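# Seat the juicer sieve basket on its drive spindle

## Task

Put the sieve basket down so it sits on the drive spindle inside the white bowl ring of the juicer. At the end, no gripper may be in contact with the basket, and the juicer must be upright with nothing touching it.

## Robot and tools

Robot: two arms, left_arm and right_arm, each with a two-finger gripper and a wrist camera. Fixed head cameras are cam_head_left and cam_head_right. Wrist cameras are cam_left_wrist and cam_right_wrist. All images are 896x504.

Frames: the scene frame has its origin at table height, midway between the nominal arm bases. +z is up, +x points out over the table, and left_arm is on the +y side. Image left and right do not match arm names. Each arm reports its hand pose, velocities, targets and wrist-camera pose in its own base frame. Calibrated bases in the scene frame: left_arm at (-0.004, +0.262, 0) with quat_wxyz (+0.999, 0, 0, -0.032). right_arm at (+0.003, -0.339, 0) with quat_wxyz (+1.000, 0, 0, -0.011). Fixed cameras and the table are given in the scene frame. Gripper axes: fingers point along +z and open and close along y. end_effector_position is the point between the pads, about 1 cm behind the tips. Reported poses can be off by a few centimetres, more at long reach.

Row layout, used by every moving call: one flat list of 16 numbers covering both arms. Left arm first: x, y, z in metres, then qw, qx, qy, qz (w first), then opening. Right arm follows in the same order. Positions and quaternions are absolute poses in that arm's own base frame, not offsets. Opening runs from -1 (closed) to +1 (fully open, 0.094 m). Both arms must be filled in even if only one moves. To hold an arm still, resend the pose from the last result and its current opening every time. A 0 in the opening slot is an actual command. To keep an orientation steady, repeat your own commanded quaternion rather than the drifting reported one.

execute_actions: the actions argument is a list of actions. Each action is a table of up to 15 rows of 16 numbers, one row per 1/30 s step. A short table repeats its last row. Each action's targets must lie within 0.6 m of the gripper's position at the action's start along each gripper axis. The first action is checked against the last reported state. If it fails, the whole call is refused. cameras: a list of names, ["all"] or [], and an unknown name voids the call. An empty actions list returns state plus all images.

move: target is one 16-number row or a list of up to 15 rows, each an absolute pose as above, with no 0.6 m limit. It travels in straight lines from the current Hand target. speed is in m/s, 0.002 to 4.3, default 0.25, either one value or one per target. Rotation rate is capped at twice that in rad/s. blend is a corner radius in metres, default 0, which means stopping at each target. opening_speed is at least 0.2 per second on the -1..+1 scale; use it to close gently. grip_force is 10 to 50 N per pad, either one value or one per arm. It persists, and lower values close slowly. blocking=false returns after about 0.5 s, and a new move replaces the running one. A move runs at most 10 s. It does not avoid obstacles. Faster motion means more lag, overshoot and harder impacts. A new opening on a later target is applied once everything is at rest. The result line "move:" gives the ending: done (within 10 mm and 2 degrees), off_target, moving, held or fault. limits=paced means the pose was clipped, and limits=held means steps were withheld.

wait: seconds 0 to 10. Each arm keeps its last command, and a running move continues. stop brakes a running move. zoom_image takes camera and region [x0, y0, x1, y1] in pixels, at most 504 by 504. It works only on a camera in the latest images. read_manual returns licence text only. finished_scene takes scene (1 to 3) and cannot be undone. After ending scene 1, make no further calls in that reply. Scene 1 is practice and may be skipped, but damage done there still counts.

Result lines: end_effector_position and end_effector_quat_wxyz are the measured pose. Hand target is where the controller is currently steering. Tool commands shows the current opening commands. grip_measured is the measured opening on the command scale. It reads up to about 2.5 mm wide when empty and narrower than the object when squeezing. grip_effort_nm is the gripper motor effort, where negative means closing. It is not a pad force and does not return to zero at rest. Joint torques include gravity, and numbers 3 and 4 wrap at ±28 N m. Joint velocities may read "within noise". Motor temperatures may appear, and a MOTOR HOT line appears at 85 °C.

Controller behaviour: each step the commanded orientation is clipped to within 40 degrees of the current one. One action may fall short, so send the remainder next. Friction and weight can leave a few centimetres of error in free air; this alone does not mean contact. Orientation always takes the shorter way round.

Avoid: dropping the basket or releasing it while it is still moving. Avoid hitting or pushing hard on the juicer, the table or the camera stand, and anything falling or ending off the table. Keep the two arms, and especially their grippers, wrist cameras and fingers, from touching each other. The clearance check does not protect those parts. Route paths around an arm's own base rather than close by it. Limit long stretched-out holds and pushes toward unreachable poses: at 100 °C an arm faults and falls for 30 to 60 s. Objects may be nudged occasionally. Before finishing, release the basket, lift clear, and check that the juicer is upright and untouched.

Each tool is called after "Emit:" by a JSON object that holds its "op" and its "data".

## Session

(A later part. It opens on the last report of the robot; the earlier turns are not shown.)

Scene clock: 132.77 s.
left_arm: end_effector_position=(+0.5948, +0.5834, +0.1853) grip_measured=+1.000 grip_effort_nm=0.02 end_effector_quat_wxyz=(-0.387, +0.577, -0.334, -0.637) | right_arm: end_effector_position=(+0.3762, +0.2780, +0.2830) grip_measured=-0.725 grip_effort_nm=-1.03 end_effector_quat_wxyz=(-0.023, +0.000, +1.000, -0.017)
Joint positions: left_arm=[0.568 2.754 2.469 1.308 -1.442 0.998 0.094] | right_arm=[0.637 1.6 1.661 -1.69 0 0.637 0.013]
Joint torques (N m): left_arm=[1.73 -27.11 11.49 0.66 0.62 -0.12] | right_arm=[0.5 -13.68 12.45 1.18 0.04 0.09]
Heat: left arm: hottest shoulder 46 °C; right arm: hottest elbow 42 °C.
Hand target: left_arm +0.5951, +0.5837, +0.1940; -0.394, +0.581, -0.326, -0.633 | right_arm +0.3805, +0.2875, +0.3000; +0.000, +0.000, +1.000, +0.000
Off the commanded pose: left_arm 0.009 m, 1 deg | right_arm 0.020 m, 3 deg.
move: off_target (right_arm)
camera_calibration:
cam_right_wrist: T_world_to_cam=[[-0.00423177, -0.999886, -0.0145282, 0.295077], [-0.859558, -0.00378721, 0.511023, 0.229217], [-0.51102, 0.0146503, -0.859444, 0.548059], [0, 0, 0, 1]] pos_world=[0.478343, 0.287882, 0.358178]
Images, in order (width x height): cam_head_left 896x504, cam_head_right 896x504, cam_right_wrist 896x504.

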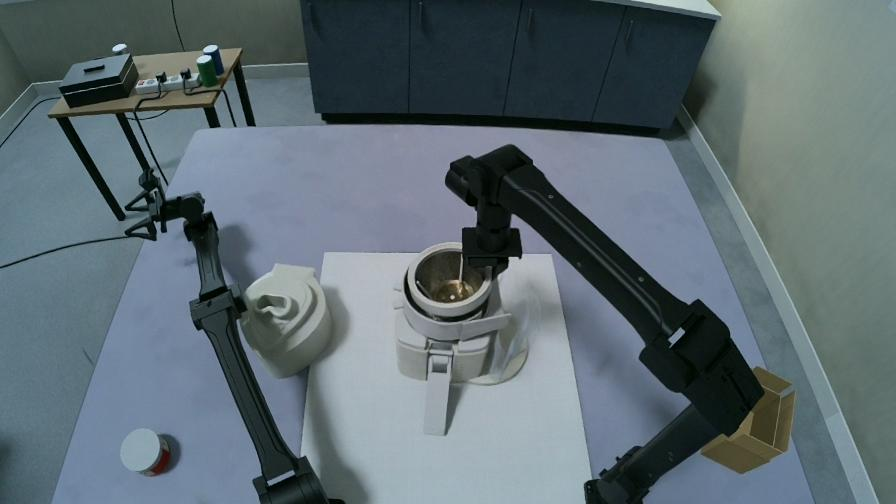

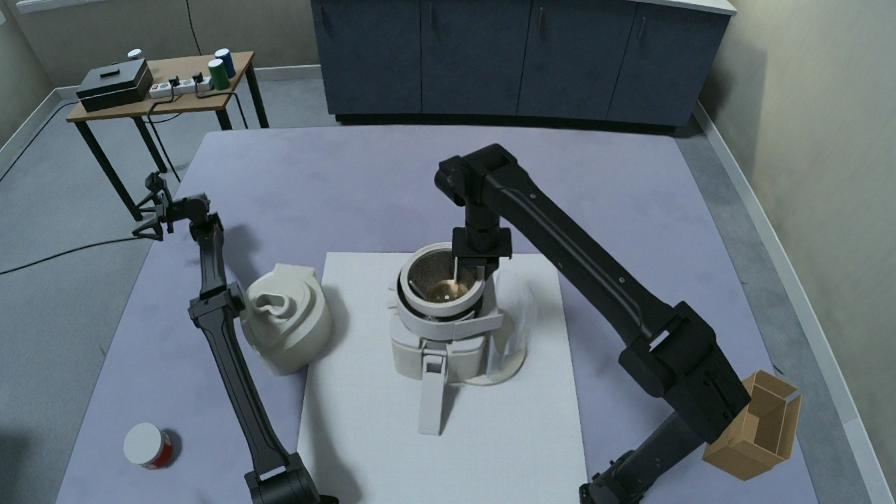

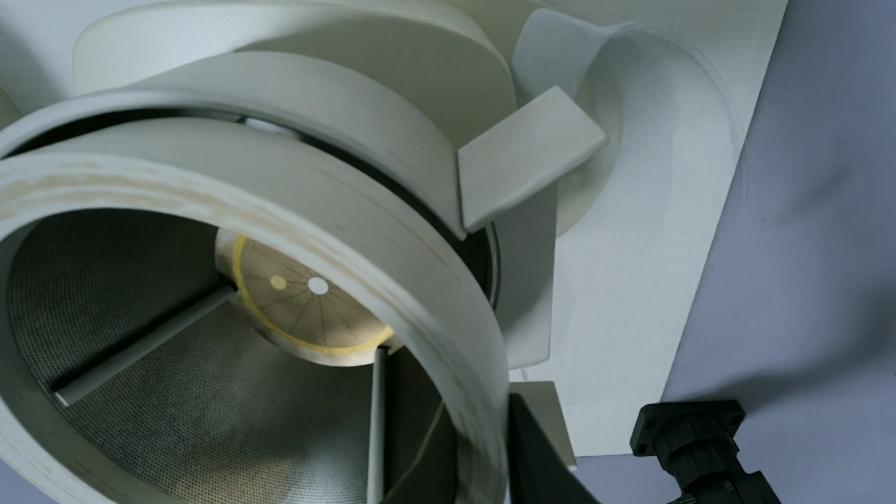

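Emit:
{"op": "move", "data": {"target": [0.5953,0.5837,0.1941,-0.394,0.581,-0.326,-0.633,1,0.386,0.297,0.283,0.02,0,1,0.016,-0.85], "cameras": ["cam_head_left","cam_head_right"], "speed": 0.1}}

Emit:
{"op": "zoom_image", "data": {"camera": "cam_head_right", "region": [380, 220, 520, 350]}}

Emit:
{"op": "zoom_image", "data": {"camera": "cam_head_left", "region": [380, 220, 520, 350]}}

Scene clock: 143.47 s.
left_arm: end_effector_position=(+0.5948, +0.5834, +0.1853) grip_measured=+1.000 grip_effort_nm=0.02 end_effector_quat_wxyz=(-0.387, +0.577, -0.334, -0.637) | right_arm: end_effector_position=(+0.3794, +0.2848, +0.2794) grip_measured=-0.725 grip_effort_nm=-1.03 end_effector_quat_wxyz=(-0.004, -0.004, +1.000, -0.004)
Joint positions: left_arm=[0.568 2.754 2.469 1.308 -1.442 0.998 0.094] | right_arm=[0.645 1.587 1.638 -1.633 0.001 0.637 0.013]
Joint torques (N m): left_arm=[1.96 -27.34 11.23 0.69 0.63 -0.11] | right_arm=[0.15 -12.92 9.63 2.93 -0.06 0.13]
Heat: left arm: hottest shoulder 46 °C; right arm: hottest elbow 42 °C.
Hand target: left_arm +0.5951, +0.5837, +0.1940; -0.394, +0.581, -0.326, -0.633 | right_arm +0.3856, +0.2968, +0.2834; +0.019, +0.000, +1.000, +0.016
Off the commanded pose: left_arm 0.009 m, 1 deg | right_arm 0.014 m, 4 deg.
move: off_target (right_arm)
Images, in order (width x height): cam_head_left 896x504, cam_head_right 896x504.

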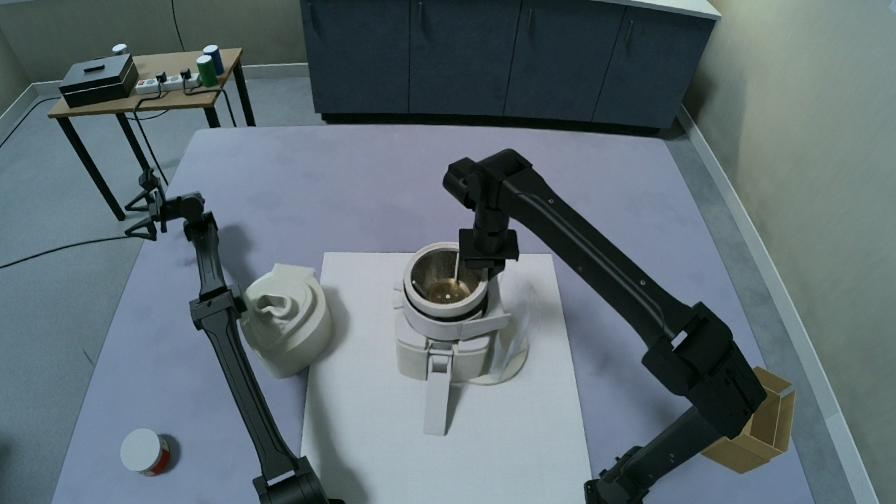

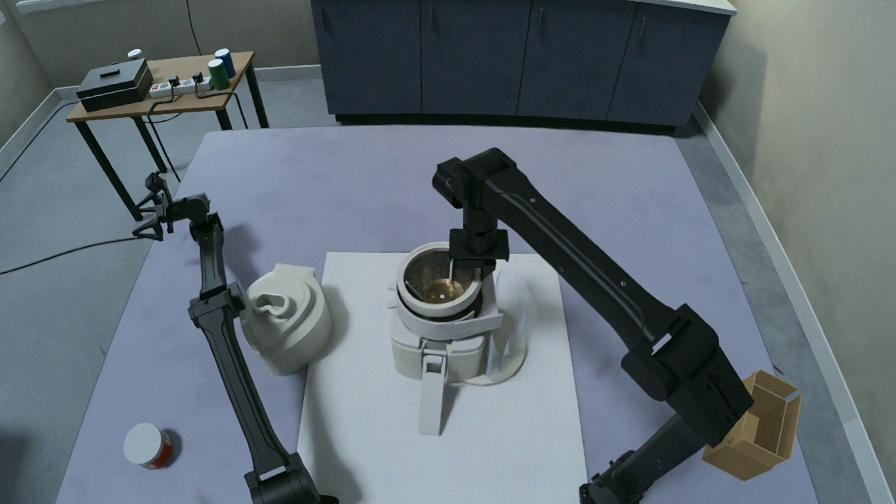

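Scaled by 3.600 from the camera's 896x504 image, which has a finer 1280x720 frame.

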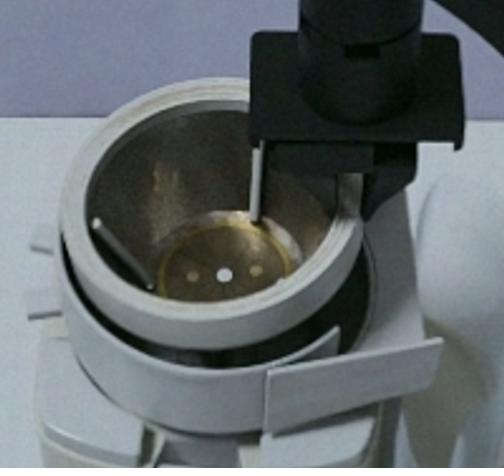

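Scaled by 3.600 from the camera's 896x504 image, which has a finer 1280x720 frame.

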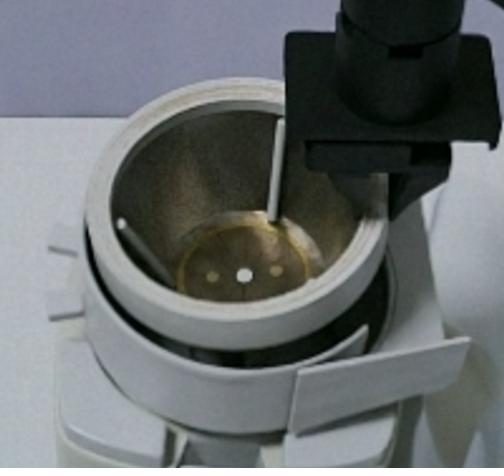

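Emit:
{"op": "move", "data": {"target": [0.5953,0.5837,0.1941,-0.394,0.581,-0.326,-0.633,1,0.388,0.296,0.278,0.024,0.003,1,0.06,-0.85], "cameras": ["cam_head_left","cam_head_right","cam_right_wrist"], "speed": 0.1}}

Emit:
{"op": "zoom_image", "data": {"camera": "cam_head_right", "region": [380, 220, 520, 350]}}

Emit:
{"op": "zoom_image", "data": {"camera": "cam_head_left", "region": [380, 220, 520, 350]}}

Scene clock: 157.30 s.
left_arm: end_effector_position=(+0.5948, +0.5834, +0.1853) grip_measured=+1.000 grip_effort_nm=0.02 end_effector_quat_wxyz=(-0.387, +0.577, -0.334, -0.637) | right_arm: end_effector_position=(+0.3785, +0.2889, +0.2695) grip_measured=-0.725 grip_effort_nm=-1.03 end_effector_quat_wxyz=(-0.001, -0.001, +0.999, +0.034)
Joint positions: left_arm=[0.568 2.754 2.469 1.308 -1.442 0.998 0.094] | right_arm=[0.632 1.557 1.575 -1.55 -0.056 0.631 0.013]
Joint torques (N m): left_arm=[1.67 -26.75 11.22 0.64 0.61 -0.12] | right_arm=[-0.91 -12.92 9.85 3.14 -0.47 0.01]
Heat: left arm: hottest shoulder 47 °C; right arm: hottest elbow 42 °C.
Hand target: left_arm +0.5951, +0.5837, +0.1940; -0.394, +0.581, -0.326, -0.633 | right_arm +0.3876, +0.2957, +0.2785; +0.023, +0.003, +0.998, +0.059
Off the commanded pose: left_arm 0.009 m, 1 deg | right_arm 0.015 m, 4 deg.
move: off_target (right_arm)
camera_calibration:
cam_right_wrist: T_world_to_cam=[[-0.00145114, -0.993164, -0.116721, 0.330376], [-0.881243, -0.0538996, 0.46958, 0.272032], [-0.472661, 0.103541, -0.87514, 0.501583], [0, 0, 0, 1]] pos_world=[0.477285, 0.290846, 0.349776]
Images, in order (width x height): cam_head_left 896x504, cam_head_right 896x504, cam_right_wrist 896x504.

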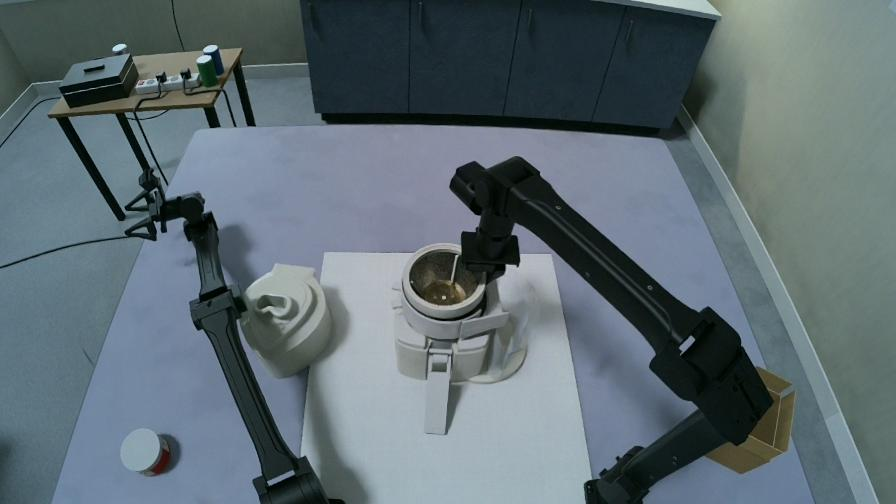

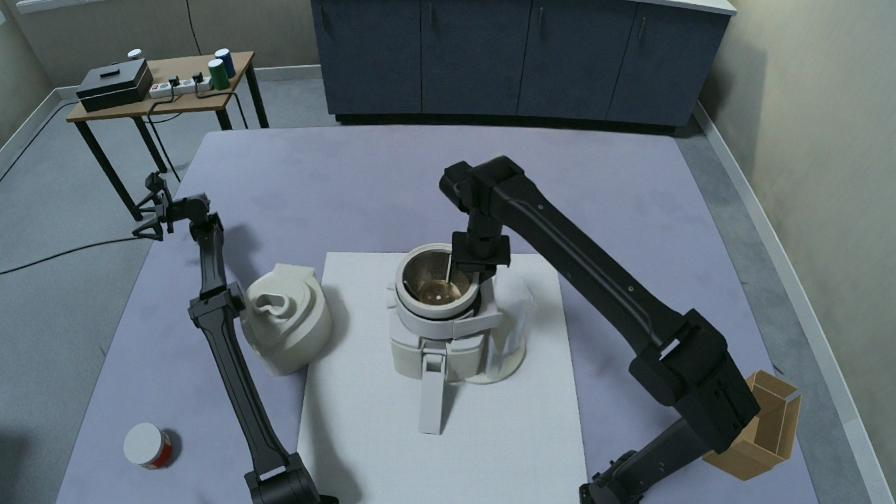

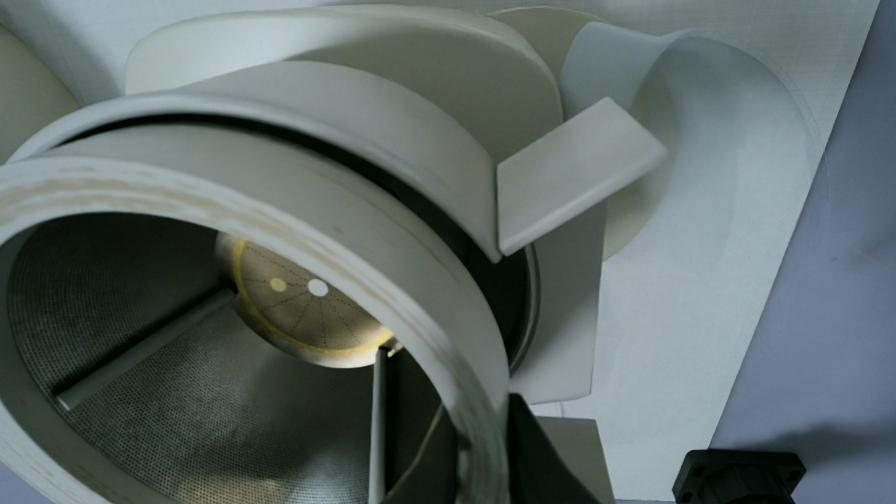

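Scaled by 3.600 from the camera's 896x504 image, which has a finer 1280x720 frame.

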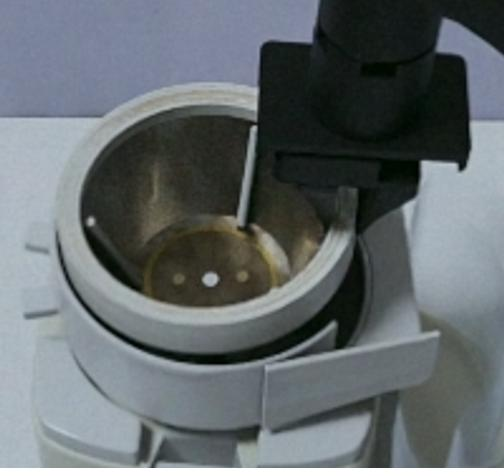

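Scaled by 3.600 from the camera's 896x504 image, which has a finer 1280x720 frame.

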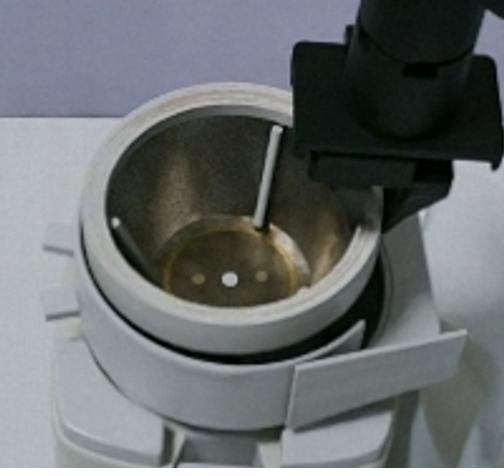

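Emit:
{"op": "move", "data": {"target": [[0.5953,0.5837,0.1941,-0.394,0.581,-0.326,-0.633,1,0.390,0.292,0.27,0.024,0.003,1,0.06,-0.85],[0.5953,0.5837,0.1941,-0.394,0.581,-0.326,-0.633,1,0.390,0.292,0.235,0.024,0.003,1,0.07,-0.85]], "cameras": ["cam_head_left","cam_head_right","cam_right_wrist"], "speed": 0.06}}

Emit:
{"op": "zoom_image", "data": {"camera": "cam_head_right", "region": [380, 220, 520, 350]}}

Emit:
{"op": "zoom_image", "data": {"camera": "cam_head_left", "region": [380, 220, 520, 350]}}

Scene clock: 174.90 s.
left_arm: end_effector_position=(+0.5948, +0.5834, +0.1853) grip_measured=+1.000 grip_effort_nm=0.02 end_effector_quat_wxyz=(-0.387, +0.577, -0.334, -0.637) | right_arm: end_effector_position=(+0.3805, +0.2888, +0.2343) grip_measured=-0.726 grip_effort_nm=-1.03 end_effector_quat_wxyz=(+0.007, -0.003, +0.998, +0.054)
Joint positions: left_arm=[0.568 2.754 2.469 1.308 -1.442 0.998 0.094] | right_arm=[0.621 1.541 1.462 -1.418 -0.081 0.618 0.013]
Joint torques (N m): left_arm=[2.32 -27.22 11.15 0.69 0.66 -0.1] | right_arm=[-1.61 -12.4 9.2 2.67 -0.17 -0.01]
Heat: left arm: hottest shoulder 47 °C; right arm: hottest elbow 42 °C.
Hand target: left_arm +0.5951, +0.5837, +0.1940; -0.394, +0.581, -0.326, -0.633 | right_arm +0.3899, +0.2918, +0.2353; +0.024, +0.003, +0.997, +0.069
Off the commanded pose: left_arm 0.009 m, 1 deg | right_arm 0.010 m, 3 deg.
move: off_target (right_arm)
camera_calibration:
cam_right_wrist: T_world_to_cam=[[0.00387302, -0.987623, -0.156799, 0.331938], [-0.888211, -0.0754351, 0.453201, 0.302983], [-0.45942, 0.137515, -0.87751, 0.457375], [0, 0, 0, 1]] pos_world=[0.477954, 0.287789, 0.316086]
Images, in order (width x height): cam_head_left 896x504, cam_head_right 896x504, cam_right_wrist 896x504.

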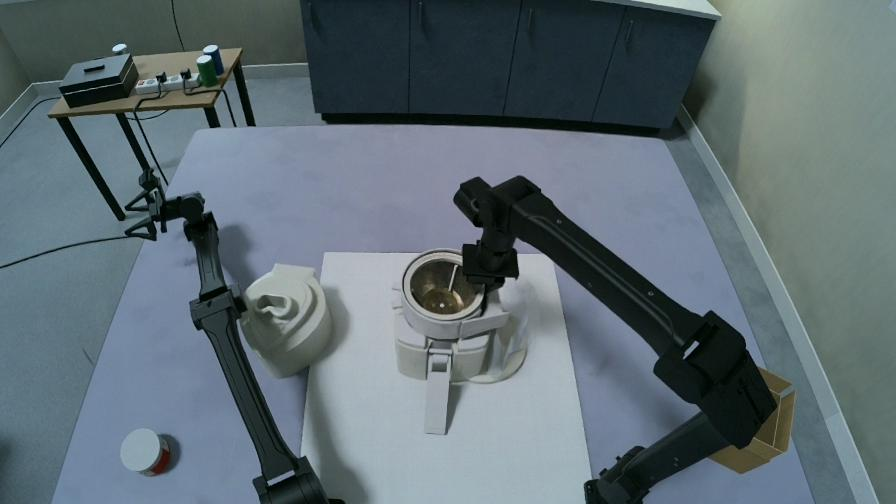

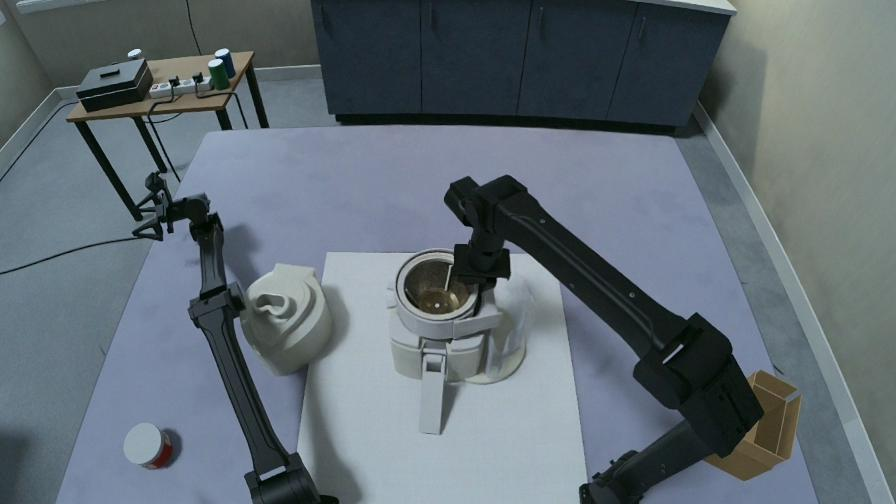

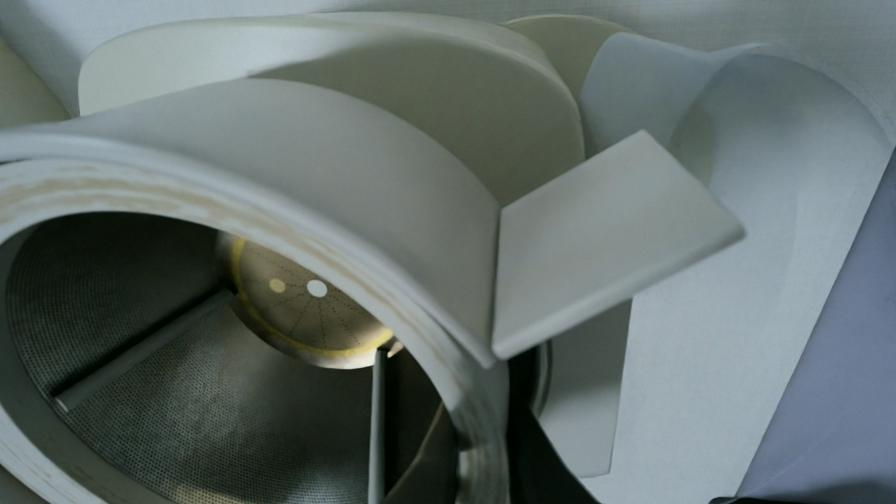

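Scaled by 3.600 from the camera's 896x504 image, which has a finer 1280x720 frame.

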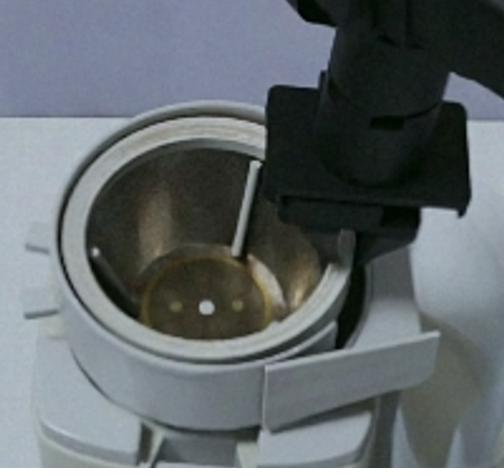

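Scaled by 3.600 from the camera's 896x504 image, which has a finer 1280x720 frame.

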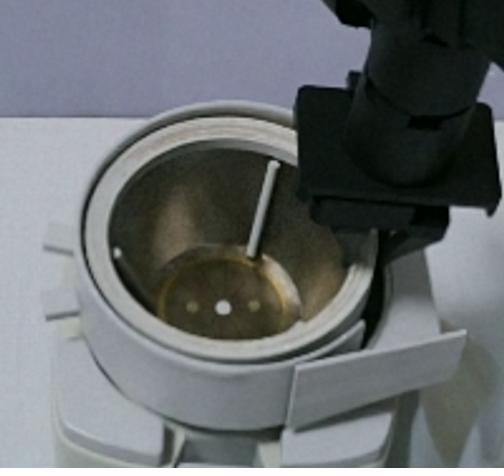

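Emit:
{"op": "move", "data": {"target": [[0.5953,0.5837,0.1941,-0.394,0.581,-0.326,-0.633,1,0.390,0.288,0.235,0.024,0.003,1,0.07,-0.85],[0.5953,0.5837,0.1941,-0.394,0.581,-0.326,-0.633,1,0.390,0.288,0.212,0.024,0.003,1,0.07,-0.85]], "cameras": ["cam_head_left","cam_head_right"], "speed": 0.05}}

Emit:
{"op": "zoom_image", "data": {"camera": "cam_head_right", "region": [380, 220, 520, 350]}}

Emit:
{"op": "zoom_image", "data": {"camera": "cam_head_left", "region": [380, 220, 520, 350]}}

Scene clock: 182.67 s.
left_arm: end_effector_position=(+0.5948, +0.5834, +0.1853) grip_measured=+1.000 grip_effort_nm=0.02 end_effector_quat_wxyz=(-0.387, +0.577, -0.334, -0.637) | right_arm: end_effector_position=(+0.3820, +0.2868, +0.2305) grip_measured=-0.726 grip_effort_nm=-1.03 end_effector_quat_wxyz=(+0.025, -0.004, +0.997, +0.070)
Joint positions: left_arm=[0.568 2.754 2.469 1.308 -1.442 0.998 0.094] | right_arm=[0.614 1.512 1.417 -1.355 -0.086 0.612 0.013]
Joint torques (N m): left_arm=[1.96 -26.81 11.28 0.87 0.61 -0.15] | right_arm=[-0.97 -10.34 7.86 2.84 -0.04 -0.05]
Heat: left arm: hottest shoulder 48 °C; right arm: hottest elbow 42 °C.
Hand target: left_arm +0.5951, +0.5837, +0.1940; -0.394, +0.581, -0.326, -0.633 | right_arm +0.3893, +0.2875, +0.2122; +0.023, +0.003, +0.997, +0.070
Off the commanded pose: left_arm 0.009 m, 1 deg | right_arm 0.020 m, 1 deg.
move: off_target (right_arm)
Images, in order (width x height): cam_head_left 896x504, cam_head_right 896x504.

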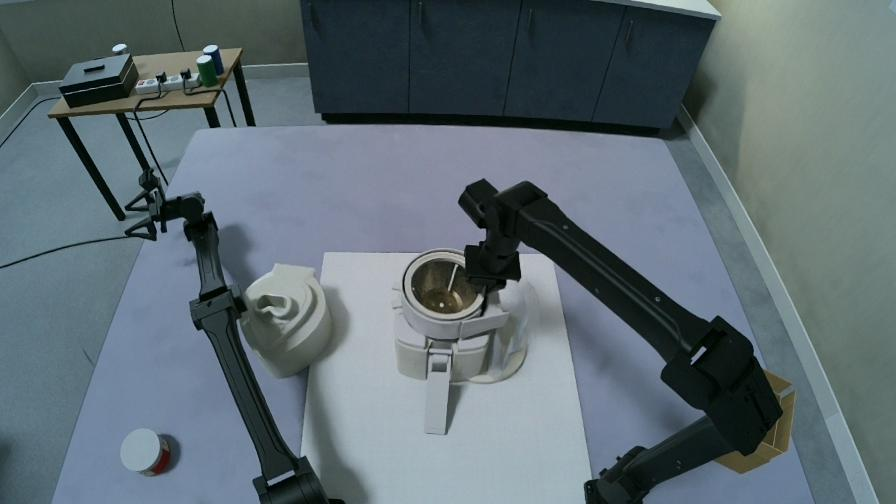

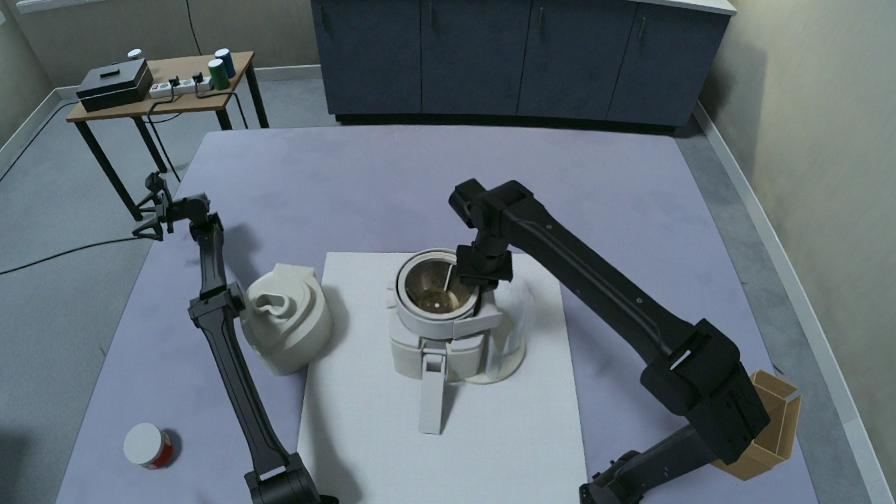

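Scaled by 3.600 from the camera's 896x504 image, which has a finer 1280x720 frame.

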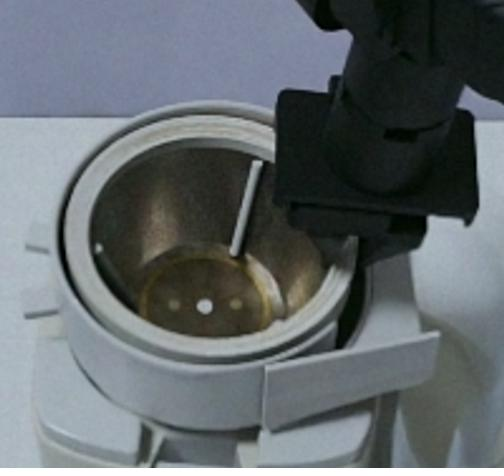

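Scaled by 3.600 from the camera's 896x504 image, which has a finer 1280x720 frame.

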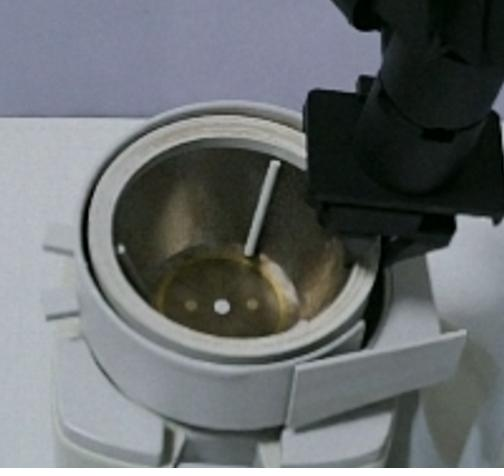

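Emit:
{"op": "move", "data": {"target": [[0.5953,0.5837,0.1941,-0.394,0.581,-0.326,-0.633,1,0.390,0.286,0.235,0.018,0.003,1,0.062,-0.85],[0.5953,0.5837,0.1941,-0.394,0.581,-0.326,-0.633,1,0.390,0.283,0.235,0.018,0.003,1,0.062,-0.85],[0.5953,0.5837,0.1941,-0.394,0.581,-0.326,-0.633,1,0.390,0.283,0.208,0.018,0.003,1,0.062,-0.85]], "cameras": ["cam_head_left","cam_head_right","cam_right_wrist"], "speed": 0.05}}

Emit:
{"op": "zoom_image", "data": {"camera": "cam_head_right", "region": [380, 220, 520, 350]}}

Emit:
{"op": "zoom_image", "data": {"camera": "cam_head_left", "region": [380, 220, 520, 350]}}

Scene clock: 198.43 s.
left_arm: end_effector_position=(+0.5948, +0.5834, +0.1853) grip_measured=+1.000 grip_effort_nm=0.02 end_effector_quat_wxyz=(-0.387, +0.577, -0.334, -0.637) | right_arm: end_effector_position=(+0.3824, +0.2854, +0.2306) grip_measured=-0.726 grip_effort_nm=-1.03 end_effector_quat_wxyz=(+0.024, -0.002, +0.997, +0.070)
Joint positions: left_arm=[0.568 2.754 2.469 1.308 -1.442 0.998 0.094] | right_arm=[0.61 1.512 1.417 -1.357 -0.087 0.612 0.013]
Joint torques (N m): left_arm=[2.37 -27.34 11.11 0.61 0.62 -0.1] | right_arm=[-1.32 -9.7 7.82 2.36 0.23 -0.08]
Heat: left arm: hottest shoulder 48 °C; right arm: hottest elbow 41 °C.
Hand target: left_arm +0.5951, +0.5837, +0.1940; -0.394, +0.581, -0.326, -0.633 | right_arm +0.3891, +0.2825, +0.2085; +0.018, +0.003, +0.998, +0.062
Off the commanded pose: left_arm 0.009 m, 1 deg | right_arm 0.024 m, 1 deg.
move: off_target (right_arm)
camera_calibration:
cam_right_wrist: T_world_to_cam=[[0.00566811, -0.982374, -0.18684, 0.332618], [-0.903072, -0.0852702, 0.42094, 0.322045], [-0.429452, 0.166344, -0.887638, 0.438147], [0, 0, 0, 1]] pos_world=[0.477107, 0.281332, 0.315501]
Images, in order (width x height): cam_head_left 896x504, cam_head_right 896x504, cam_right_wrist 896x504.

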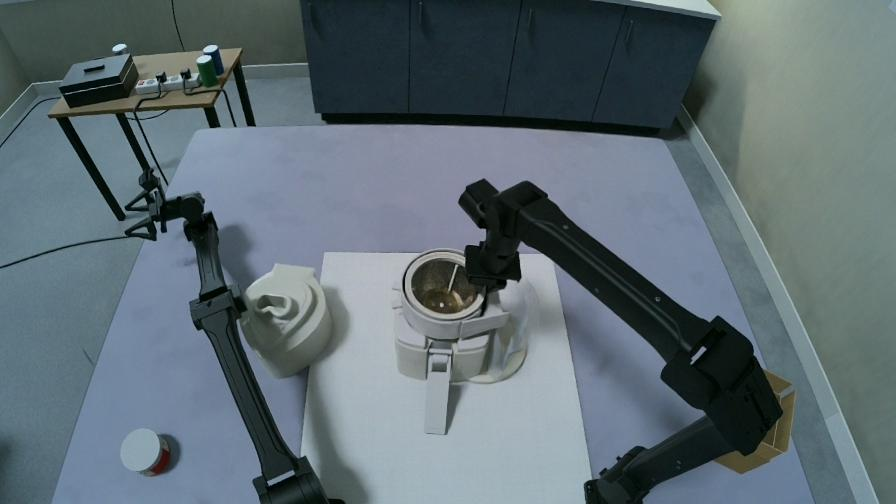

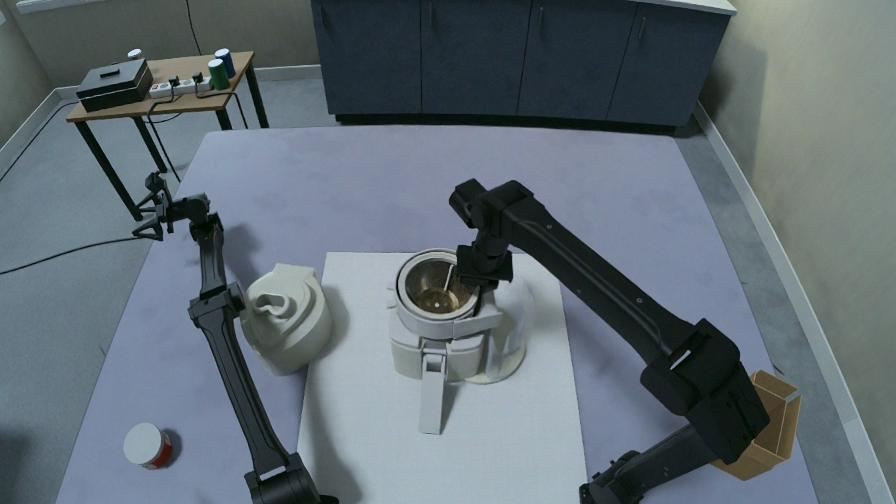

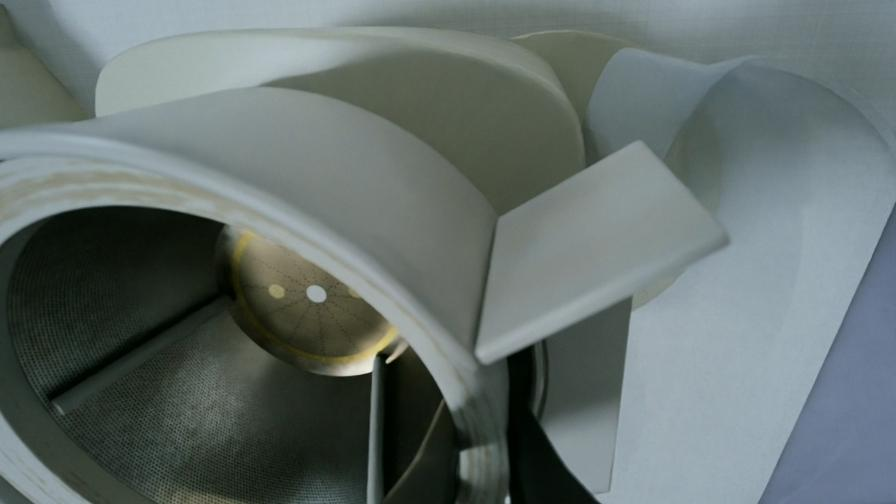

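Scaled by 3.600 from the camera's 896x504 image, which has a finer 1280x720 frame.

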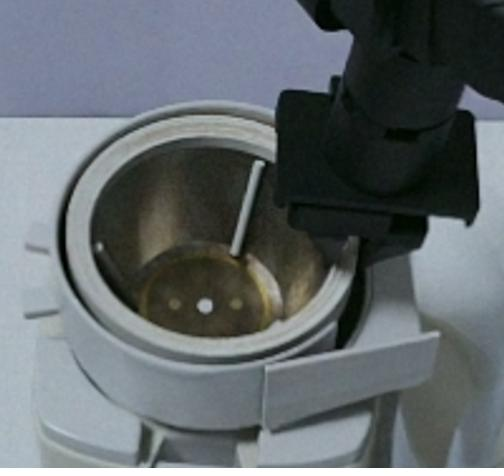

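Scaled by 3.600 from the camera's 896x504 image, which has a finer 1280x720 frame.

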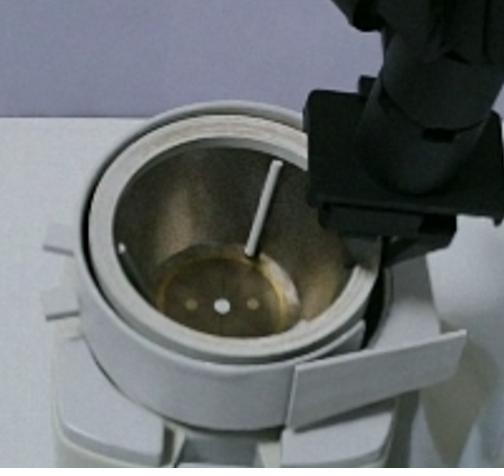

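Emit:
{"op": "move", "data": {"target": [[0.5953,0.5837,0.1941,-0.394,0.581,-0.326,-0.633,1,0.390,0.287,0.252,0.018,0.003,1,0.06,-0.85],[0.5953,0.5837,0.1941,-0.394,0.581,-0.326,-0.633,1,0.390,0.283,0.252,0.018,0.003,1,0.06,-0.85]], "cameras": ["cam_head_left","cam_head_right","cam_right_wrist"], "speed": 0.05}}

Emit:
{"op": "zoom_image", "data": {"camera": "cam_head_right", "region": [380, 220, 520, 350]}}

Emit:
{"op": "zoom_image", "data": {"camera": "cam_head_left", "region": [380, 220, 520, 350]}}

Scene clock: 215.63 s.
left_arm: end_effector_position=(+0.5948, +0.5834, +0.1853) grip_measured=+1.000 grip_effort_nm=0.02 end_effector_quat_wxyz=(-0.387, +0.577, -0.334, -0.637) | right_arm: end_effector_position=(+0.3769, +0.2800, +0.2304) grip_measured=-0.726 grip_effort_nm=-1.03 end_effector_quat_wxyz=(+0.004, -0.001, +0.999, +0.052)
Joint positions: left_arm=[0.568 2.754 2.469 1.308 -1.442 0.998 0.094] | right_arm=[0.61 1.526 1.436 -1.415 -0.08 0.612 0.013]
Joint torques (N m): left_arm=[2.26 -26.34 11.04 0.58 0.64 -0.16] | right_arm=[-1.08 -11.34 14.57 0.06 0.11 -0.09]
Motor temperatures (°C): left_arm=[26 49 43 26 26 26 27] | right_arm=[29 33 40 24 28 25 27]
Heat: left arm: hottest shoulder 49 °C; right arm: hottest elbow 40 °C.
Hand target: left_arm +0.5951, +0.5837, +0.1940; -0.394, +0.581, -0.326, -0.633 | right_arm +0.3891, +0.2824, +0.2518; +0.018, +0.003, +0.998, +0.060
Off the commanded pose: left_arm 0.009 m, 1 deg | right_arm 0.025 m, 2 deg.
move: off_target (right_arm)
camera_calibration:
cam_right_wrist: T_world_to_cam=[[-0.00170971, -0.9885, -0.151213, 0.323707], [-0.885554, -0.0687469, 0.459421, 0.296567], [-0.464533, 0.134693, -0.875253, 0.455714], [0, 0, 0, 1]] pos_world=[0.474874, 0.278991, 0.311564]
Images, in order (width x height): cam_head_left 896x504, cam_head_right 896x504, cam_right_wrist 896x504.

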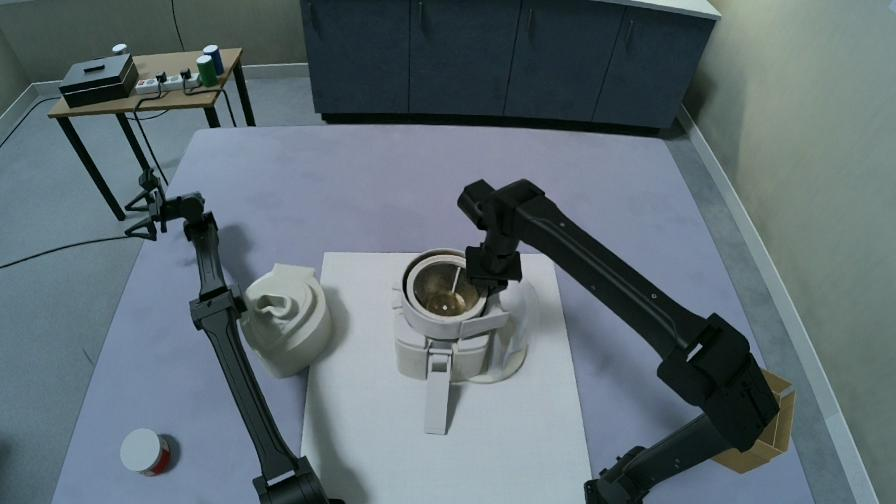

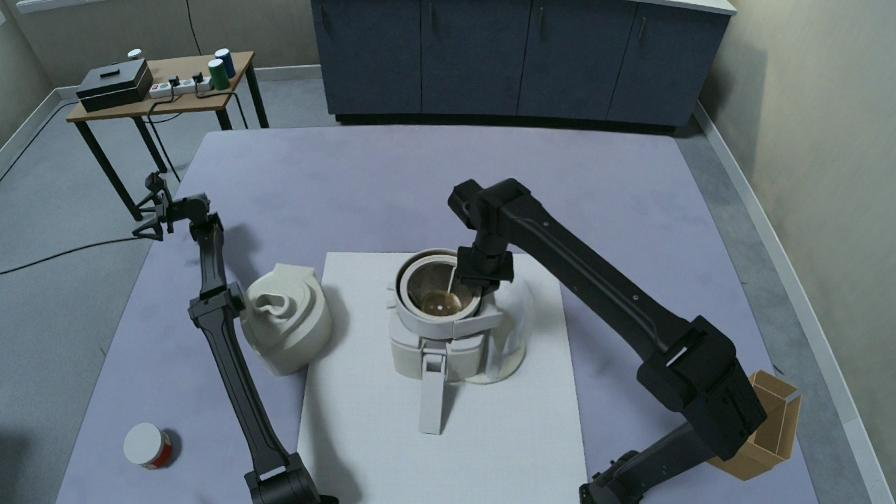

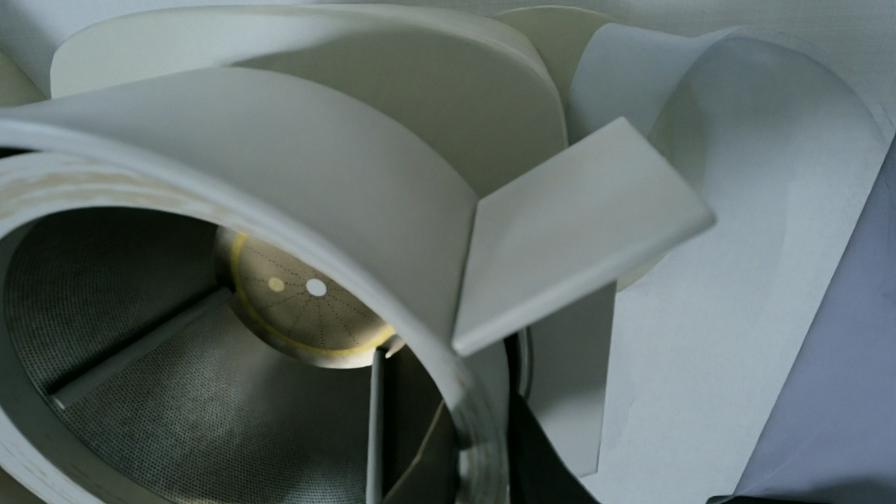

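Scaled by 3.600 from the camera's 896x504 image, which has a finer 1280x720 frame.

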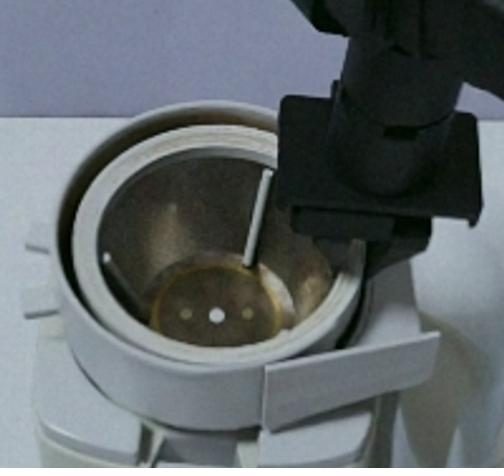

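Scaled by 3.600 from the camera's 896x504 image, which has a finer 1280x720 frame.

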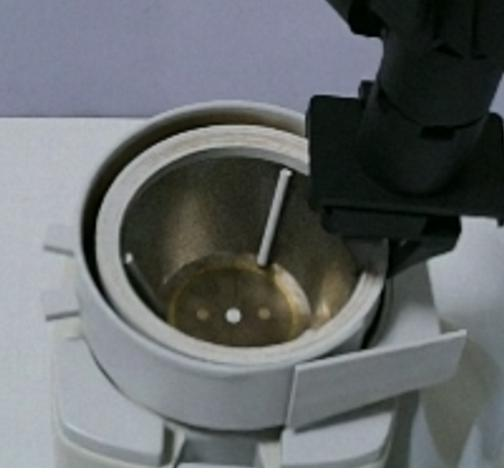

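Emit:
{"op": "move", "data": {"target": [0.5953,0.5837,0.1941,-0.394,0.581,-0.326,-0.633,1,0.393,0.2845,0.256,0.018,0.003,1,0.06,-0.85], "speed": 0.05}}

Emit:
{"op": "move", "data": {"target": [0.5953,0.5837,0.1941,-0.394,0.581,-0.326,-0.633,1,0.391,0.284,0.222,0.018,0.003,1,0.06,-0.85], "cameras": ["cam_head_left","cam_head_right","cam_right_wrist"], "speed": 0.05}}

Emit:
{"op": "zoom_image", "data": {"camera": "cam_head_right", "region": [380, 220, 520, 350]}}

Emit:
{"op": "zoom_image", "data": {"camera": "cam_head_left", "region": [380, 220, 520, 350]}}

Scene clock: 228.70 s.
left_arm: end_effector_position=(+0.5948, +0.5834, +0.1853) grip_measured=+1.000 grip_effort_nm=0.02 end_effector_quat_wxyz=(-0.387, +0.577, -0.334, -0.637) | right_arm: end_effector_position=(+0.3774, +0.2804, +0.2312) grip_measured=-0.726 grip_effort_nm=-1.03 end_effector_quat_wxyz=(+0.000, +0.000, +0.999, +0.049)
Joint positions: left_arm=[0.568 2.754 2.469 1.308 -1.442 0.998 0.094] | right_arm=[0.61 1.533 1.446 -1.426 -0.08 0.612 0.013]
Joint torques (N m): left_arm=[2.26 -27.22 11.12 0.68 0.67 -0.1] | right_arm=[-1.2 -11.28 15.3 -0.14 0.11 -0.08]
Heat: left arm: hottest shoulder 49 °C; right arm: hottest elbow 43 °C.
Hand target: left_arm +0.5951, +0.5837, +0.1940; -0.394, +0.581, -0.326, -0.633 | right_arm +0.3918, +0.2837, +0.2558; +0.019, +0.003, +0.998, +0.060
Off the commanded pose: left_arm 0.009 m, 1 deg | right_arm 0.030 m, 2 deg.
move: off_target (right_arm)

Scene clock: 229.70 s.
left_arm: end_effector_position=(+0.5948, +0.5834, +0.1853) grip_measured=+1.000 grip_effort_nm=0.02 end_effector_quat_wxyz=(-0.387, +0.577, -0.334, -0.637) | right_arm: end_effector_position=(+0.3823, +0.2838, +0.2292) grip_measured=-0.726 grip_effort_nm=-1.03 end_effector_quat_wxyz=(+0.009, -0.002, +0.998, +0.055)
Joint positions: left_arm=[0.568 2.754 2.469 1.308 -1.442 0.998 0.094] | right_arm=[0.61 1.536 1.443 -1.401 -0.08 0.61 0.013]
Joint torques (N m): left_arm=[1.49 -27.05 10.99 0.53 0.62 -0.13] | right_arm=[-0.91 -11.05 8.68 2.67 0.04 -0.1]
Heat: left arm: hottest shoulder 49 °C; right arm: hottest elbow 43 °C.
Hand target: left_arm +0.5951, +0.5837, +0.1940; -0.394, +0.581, -0.326, -0.633 | right_arm +0.3907, +0.2838, +0.2221; +0.018, +0.003, +0.998, +0.060
Off the commanded pose: left_arm 0.009 m, 1 deg | right_arm 0.011 m, 1 deg.
move: off_target (right_arm)
camera_calibration:
cam_right_wrist: T_world_to_cam=[[0.00135916, -0.987455, -0.157893, 0.327339], [-0.88993, -0.0732085, 0.450183, 0.307215], [-0.456095, 0.139902, -0.878866, 0.452757], [0, 0, 0, 1]] pos_world=[0.479455, 0.282382, 0.311294]
Images, in order (width x height): cam_head_left 896x504, cam_head_right 896x504, cam_right_wrist 896x504.

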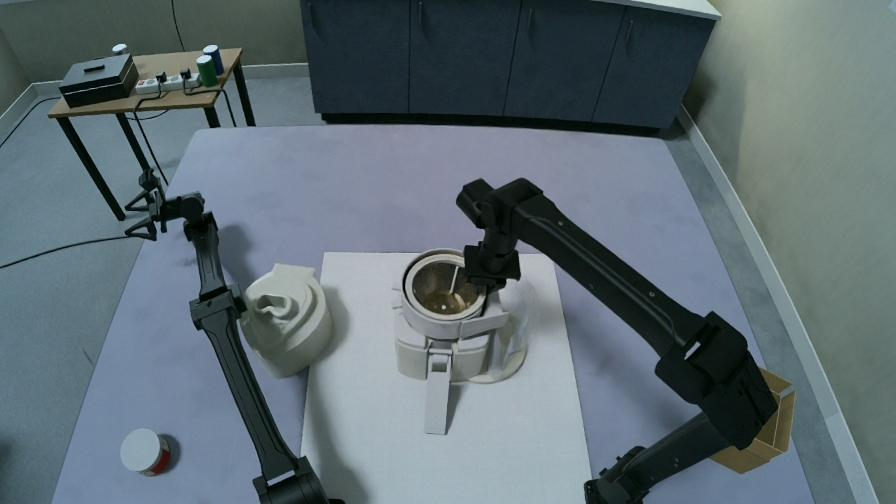

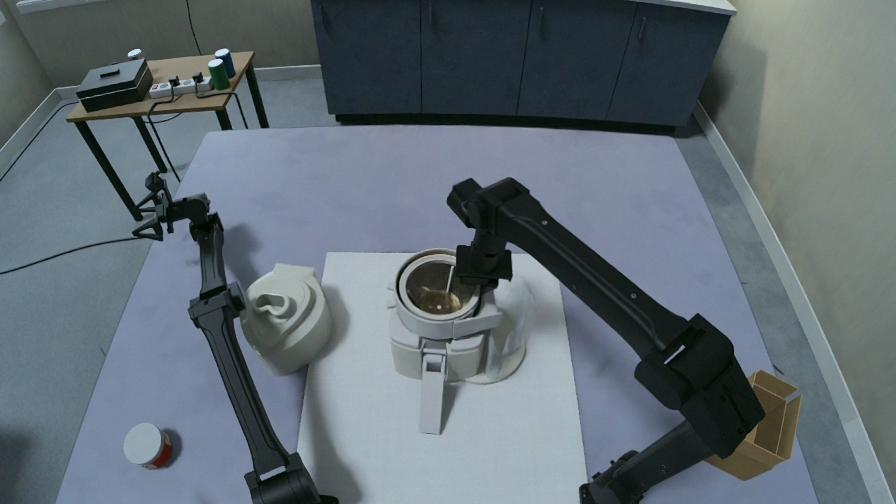

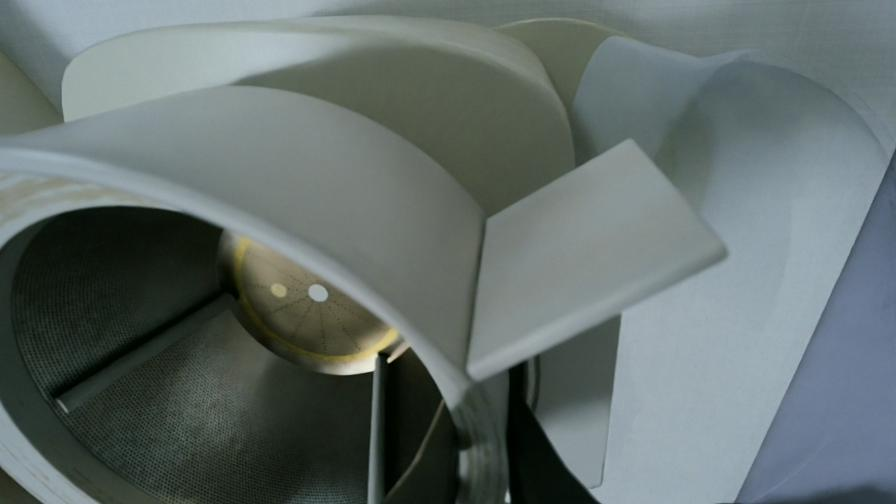

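Scaled by 3.600 from the camera's 896x504 image, which has a finer 1280x720 frame.

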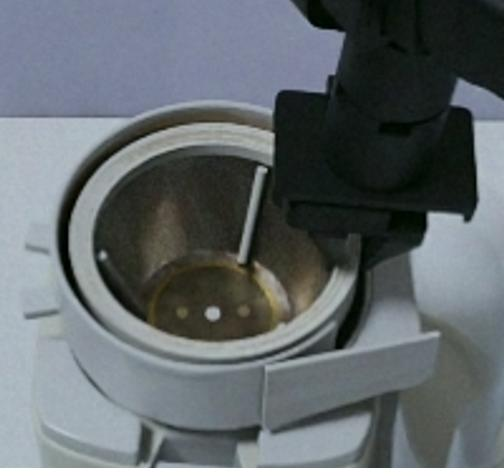

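Scaled by 3.600 from the camera's 896x504 image, which has a finer 1280x720 frame.

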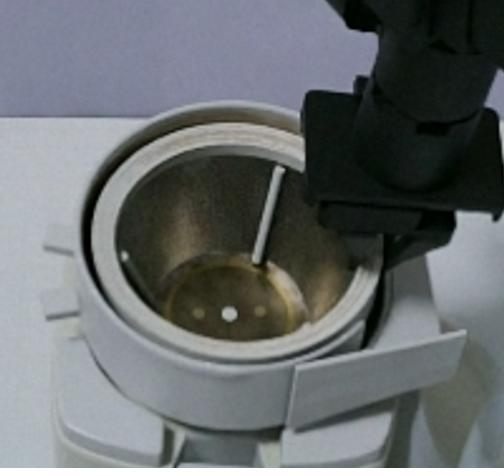

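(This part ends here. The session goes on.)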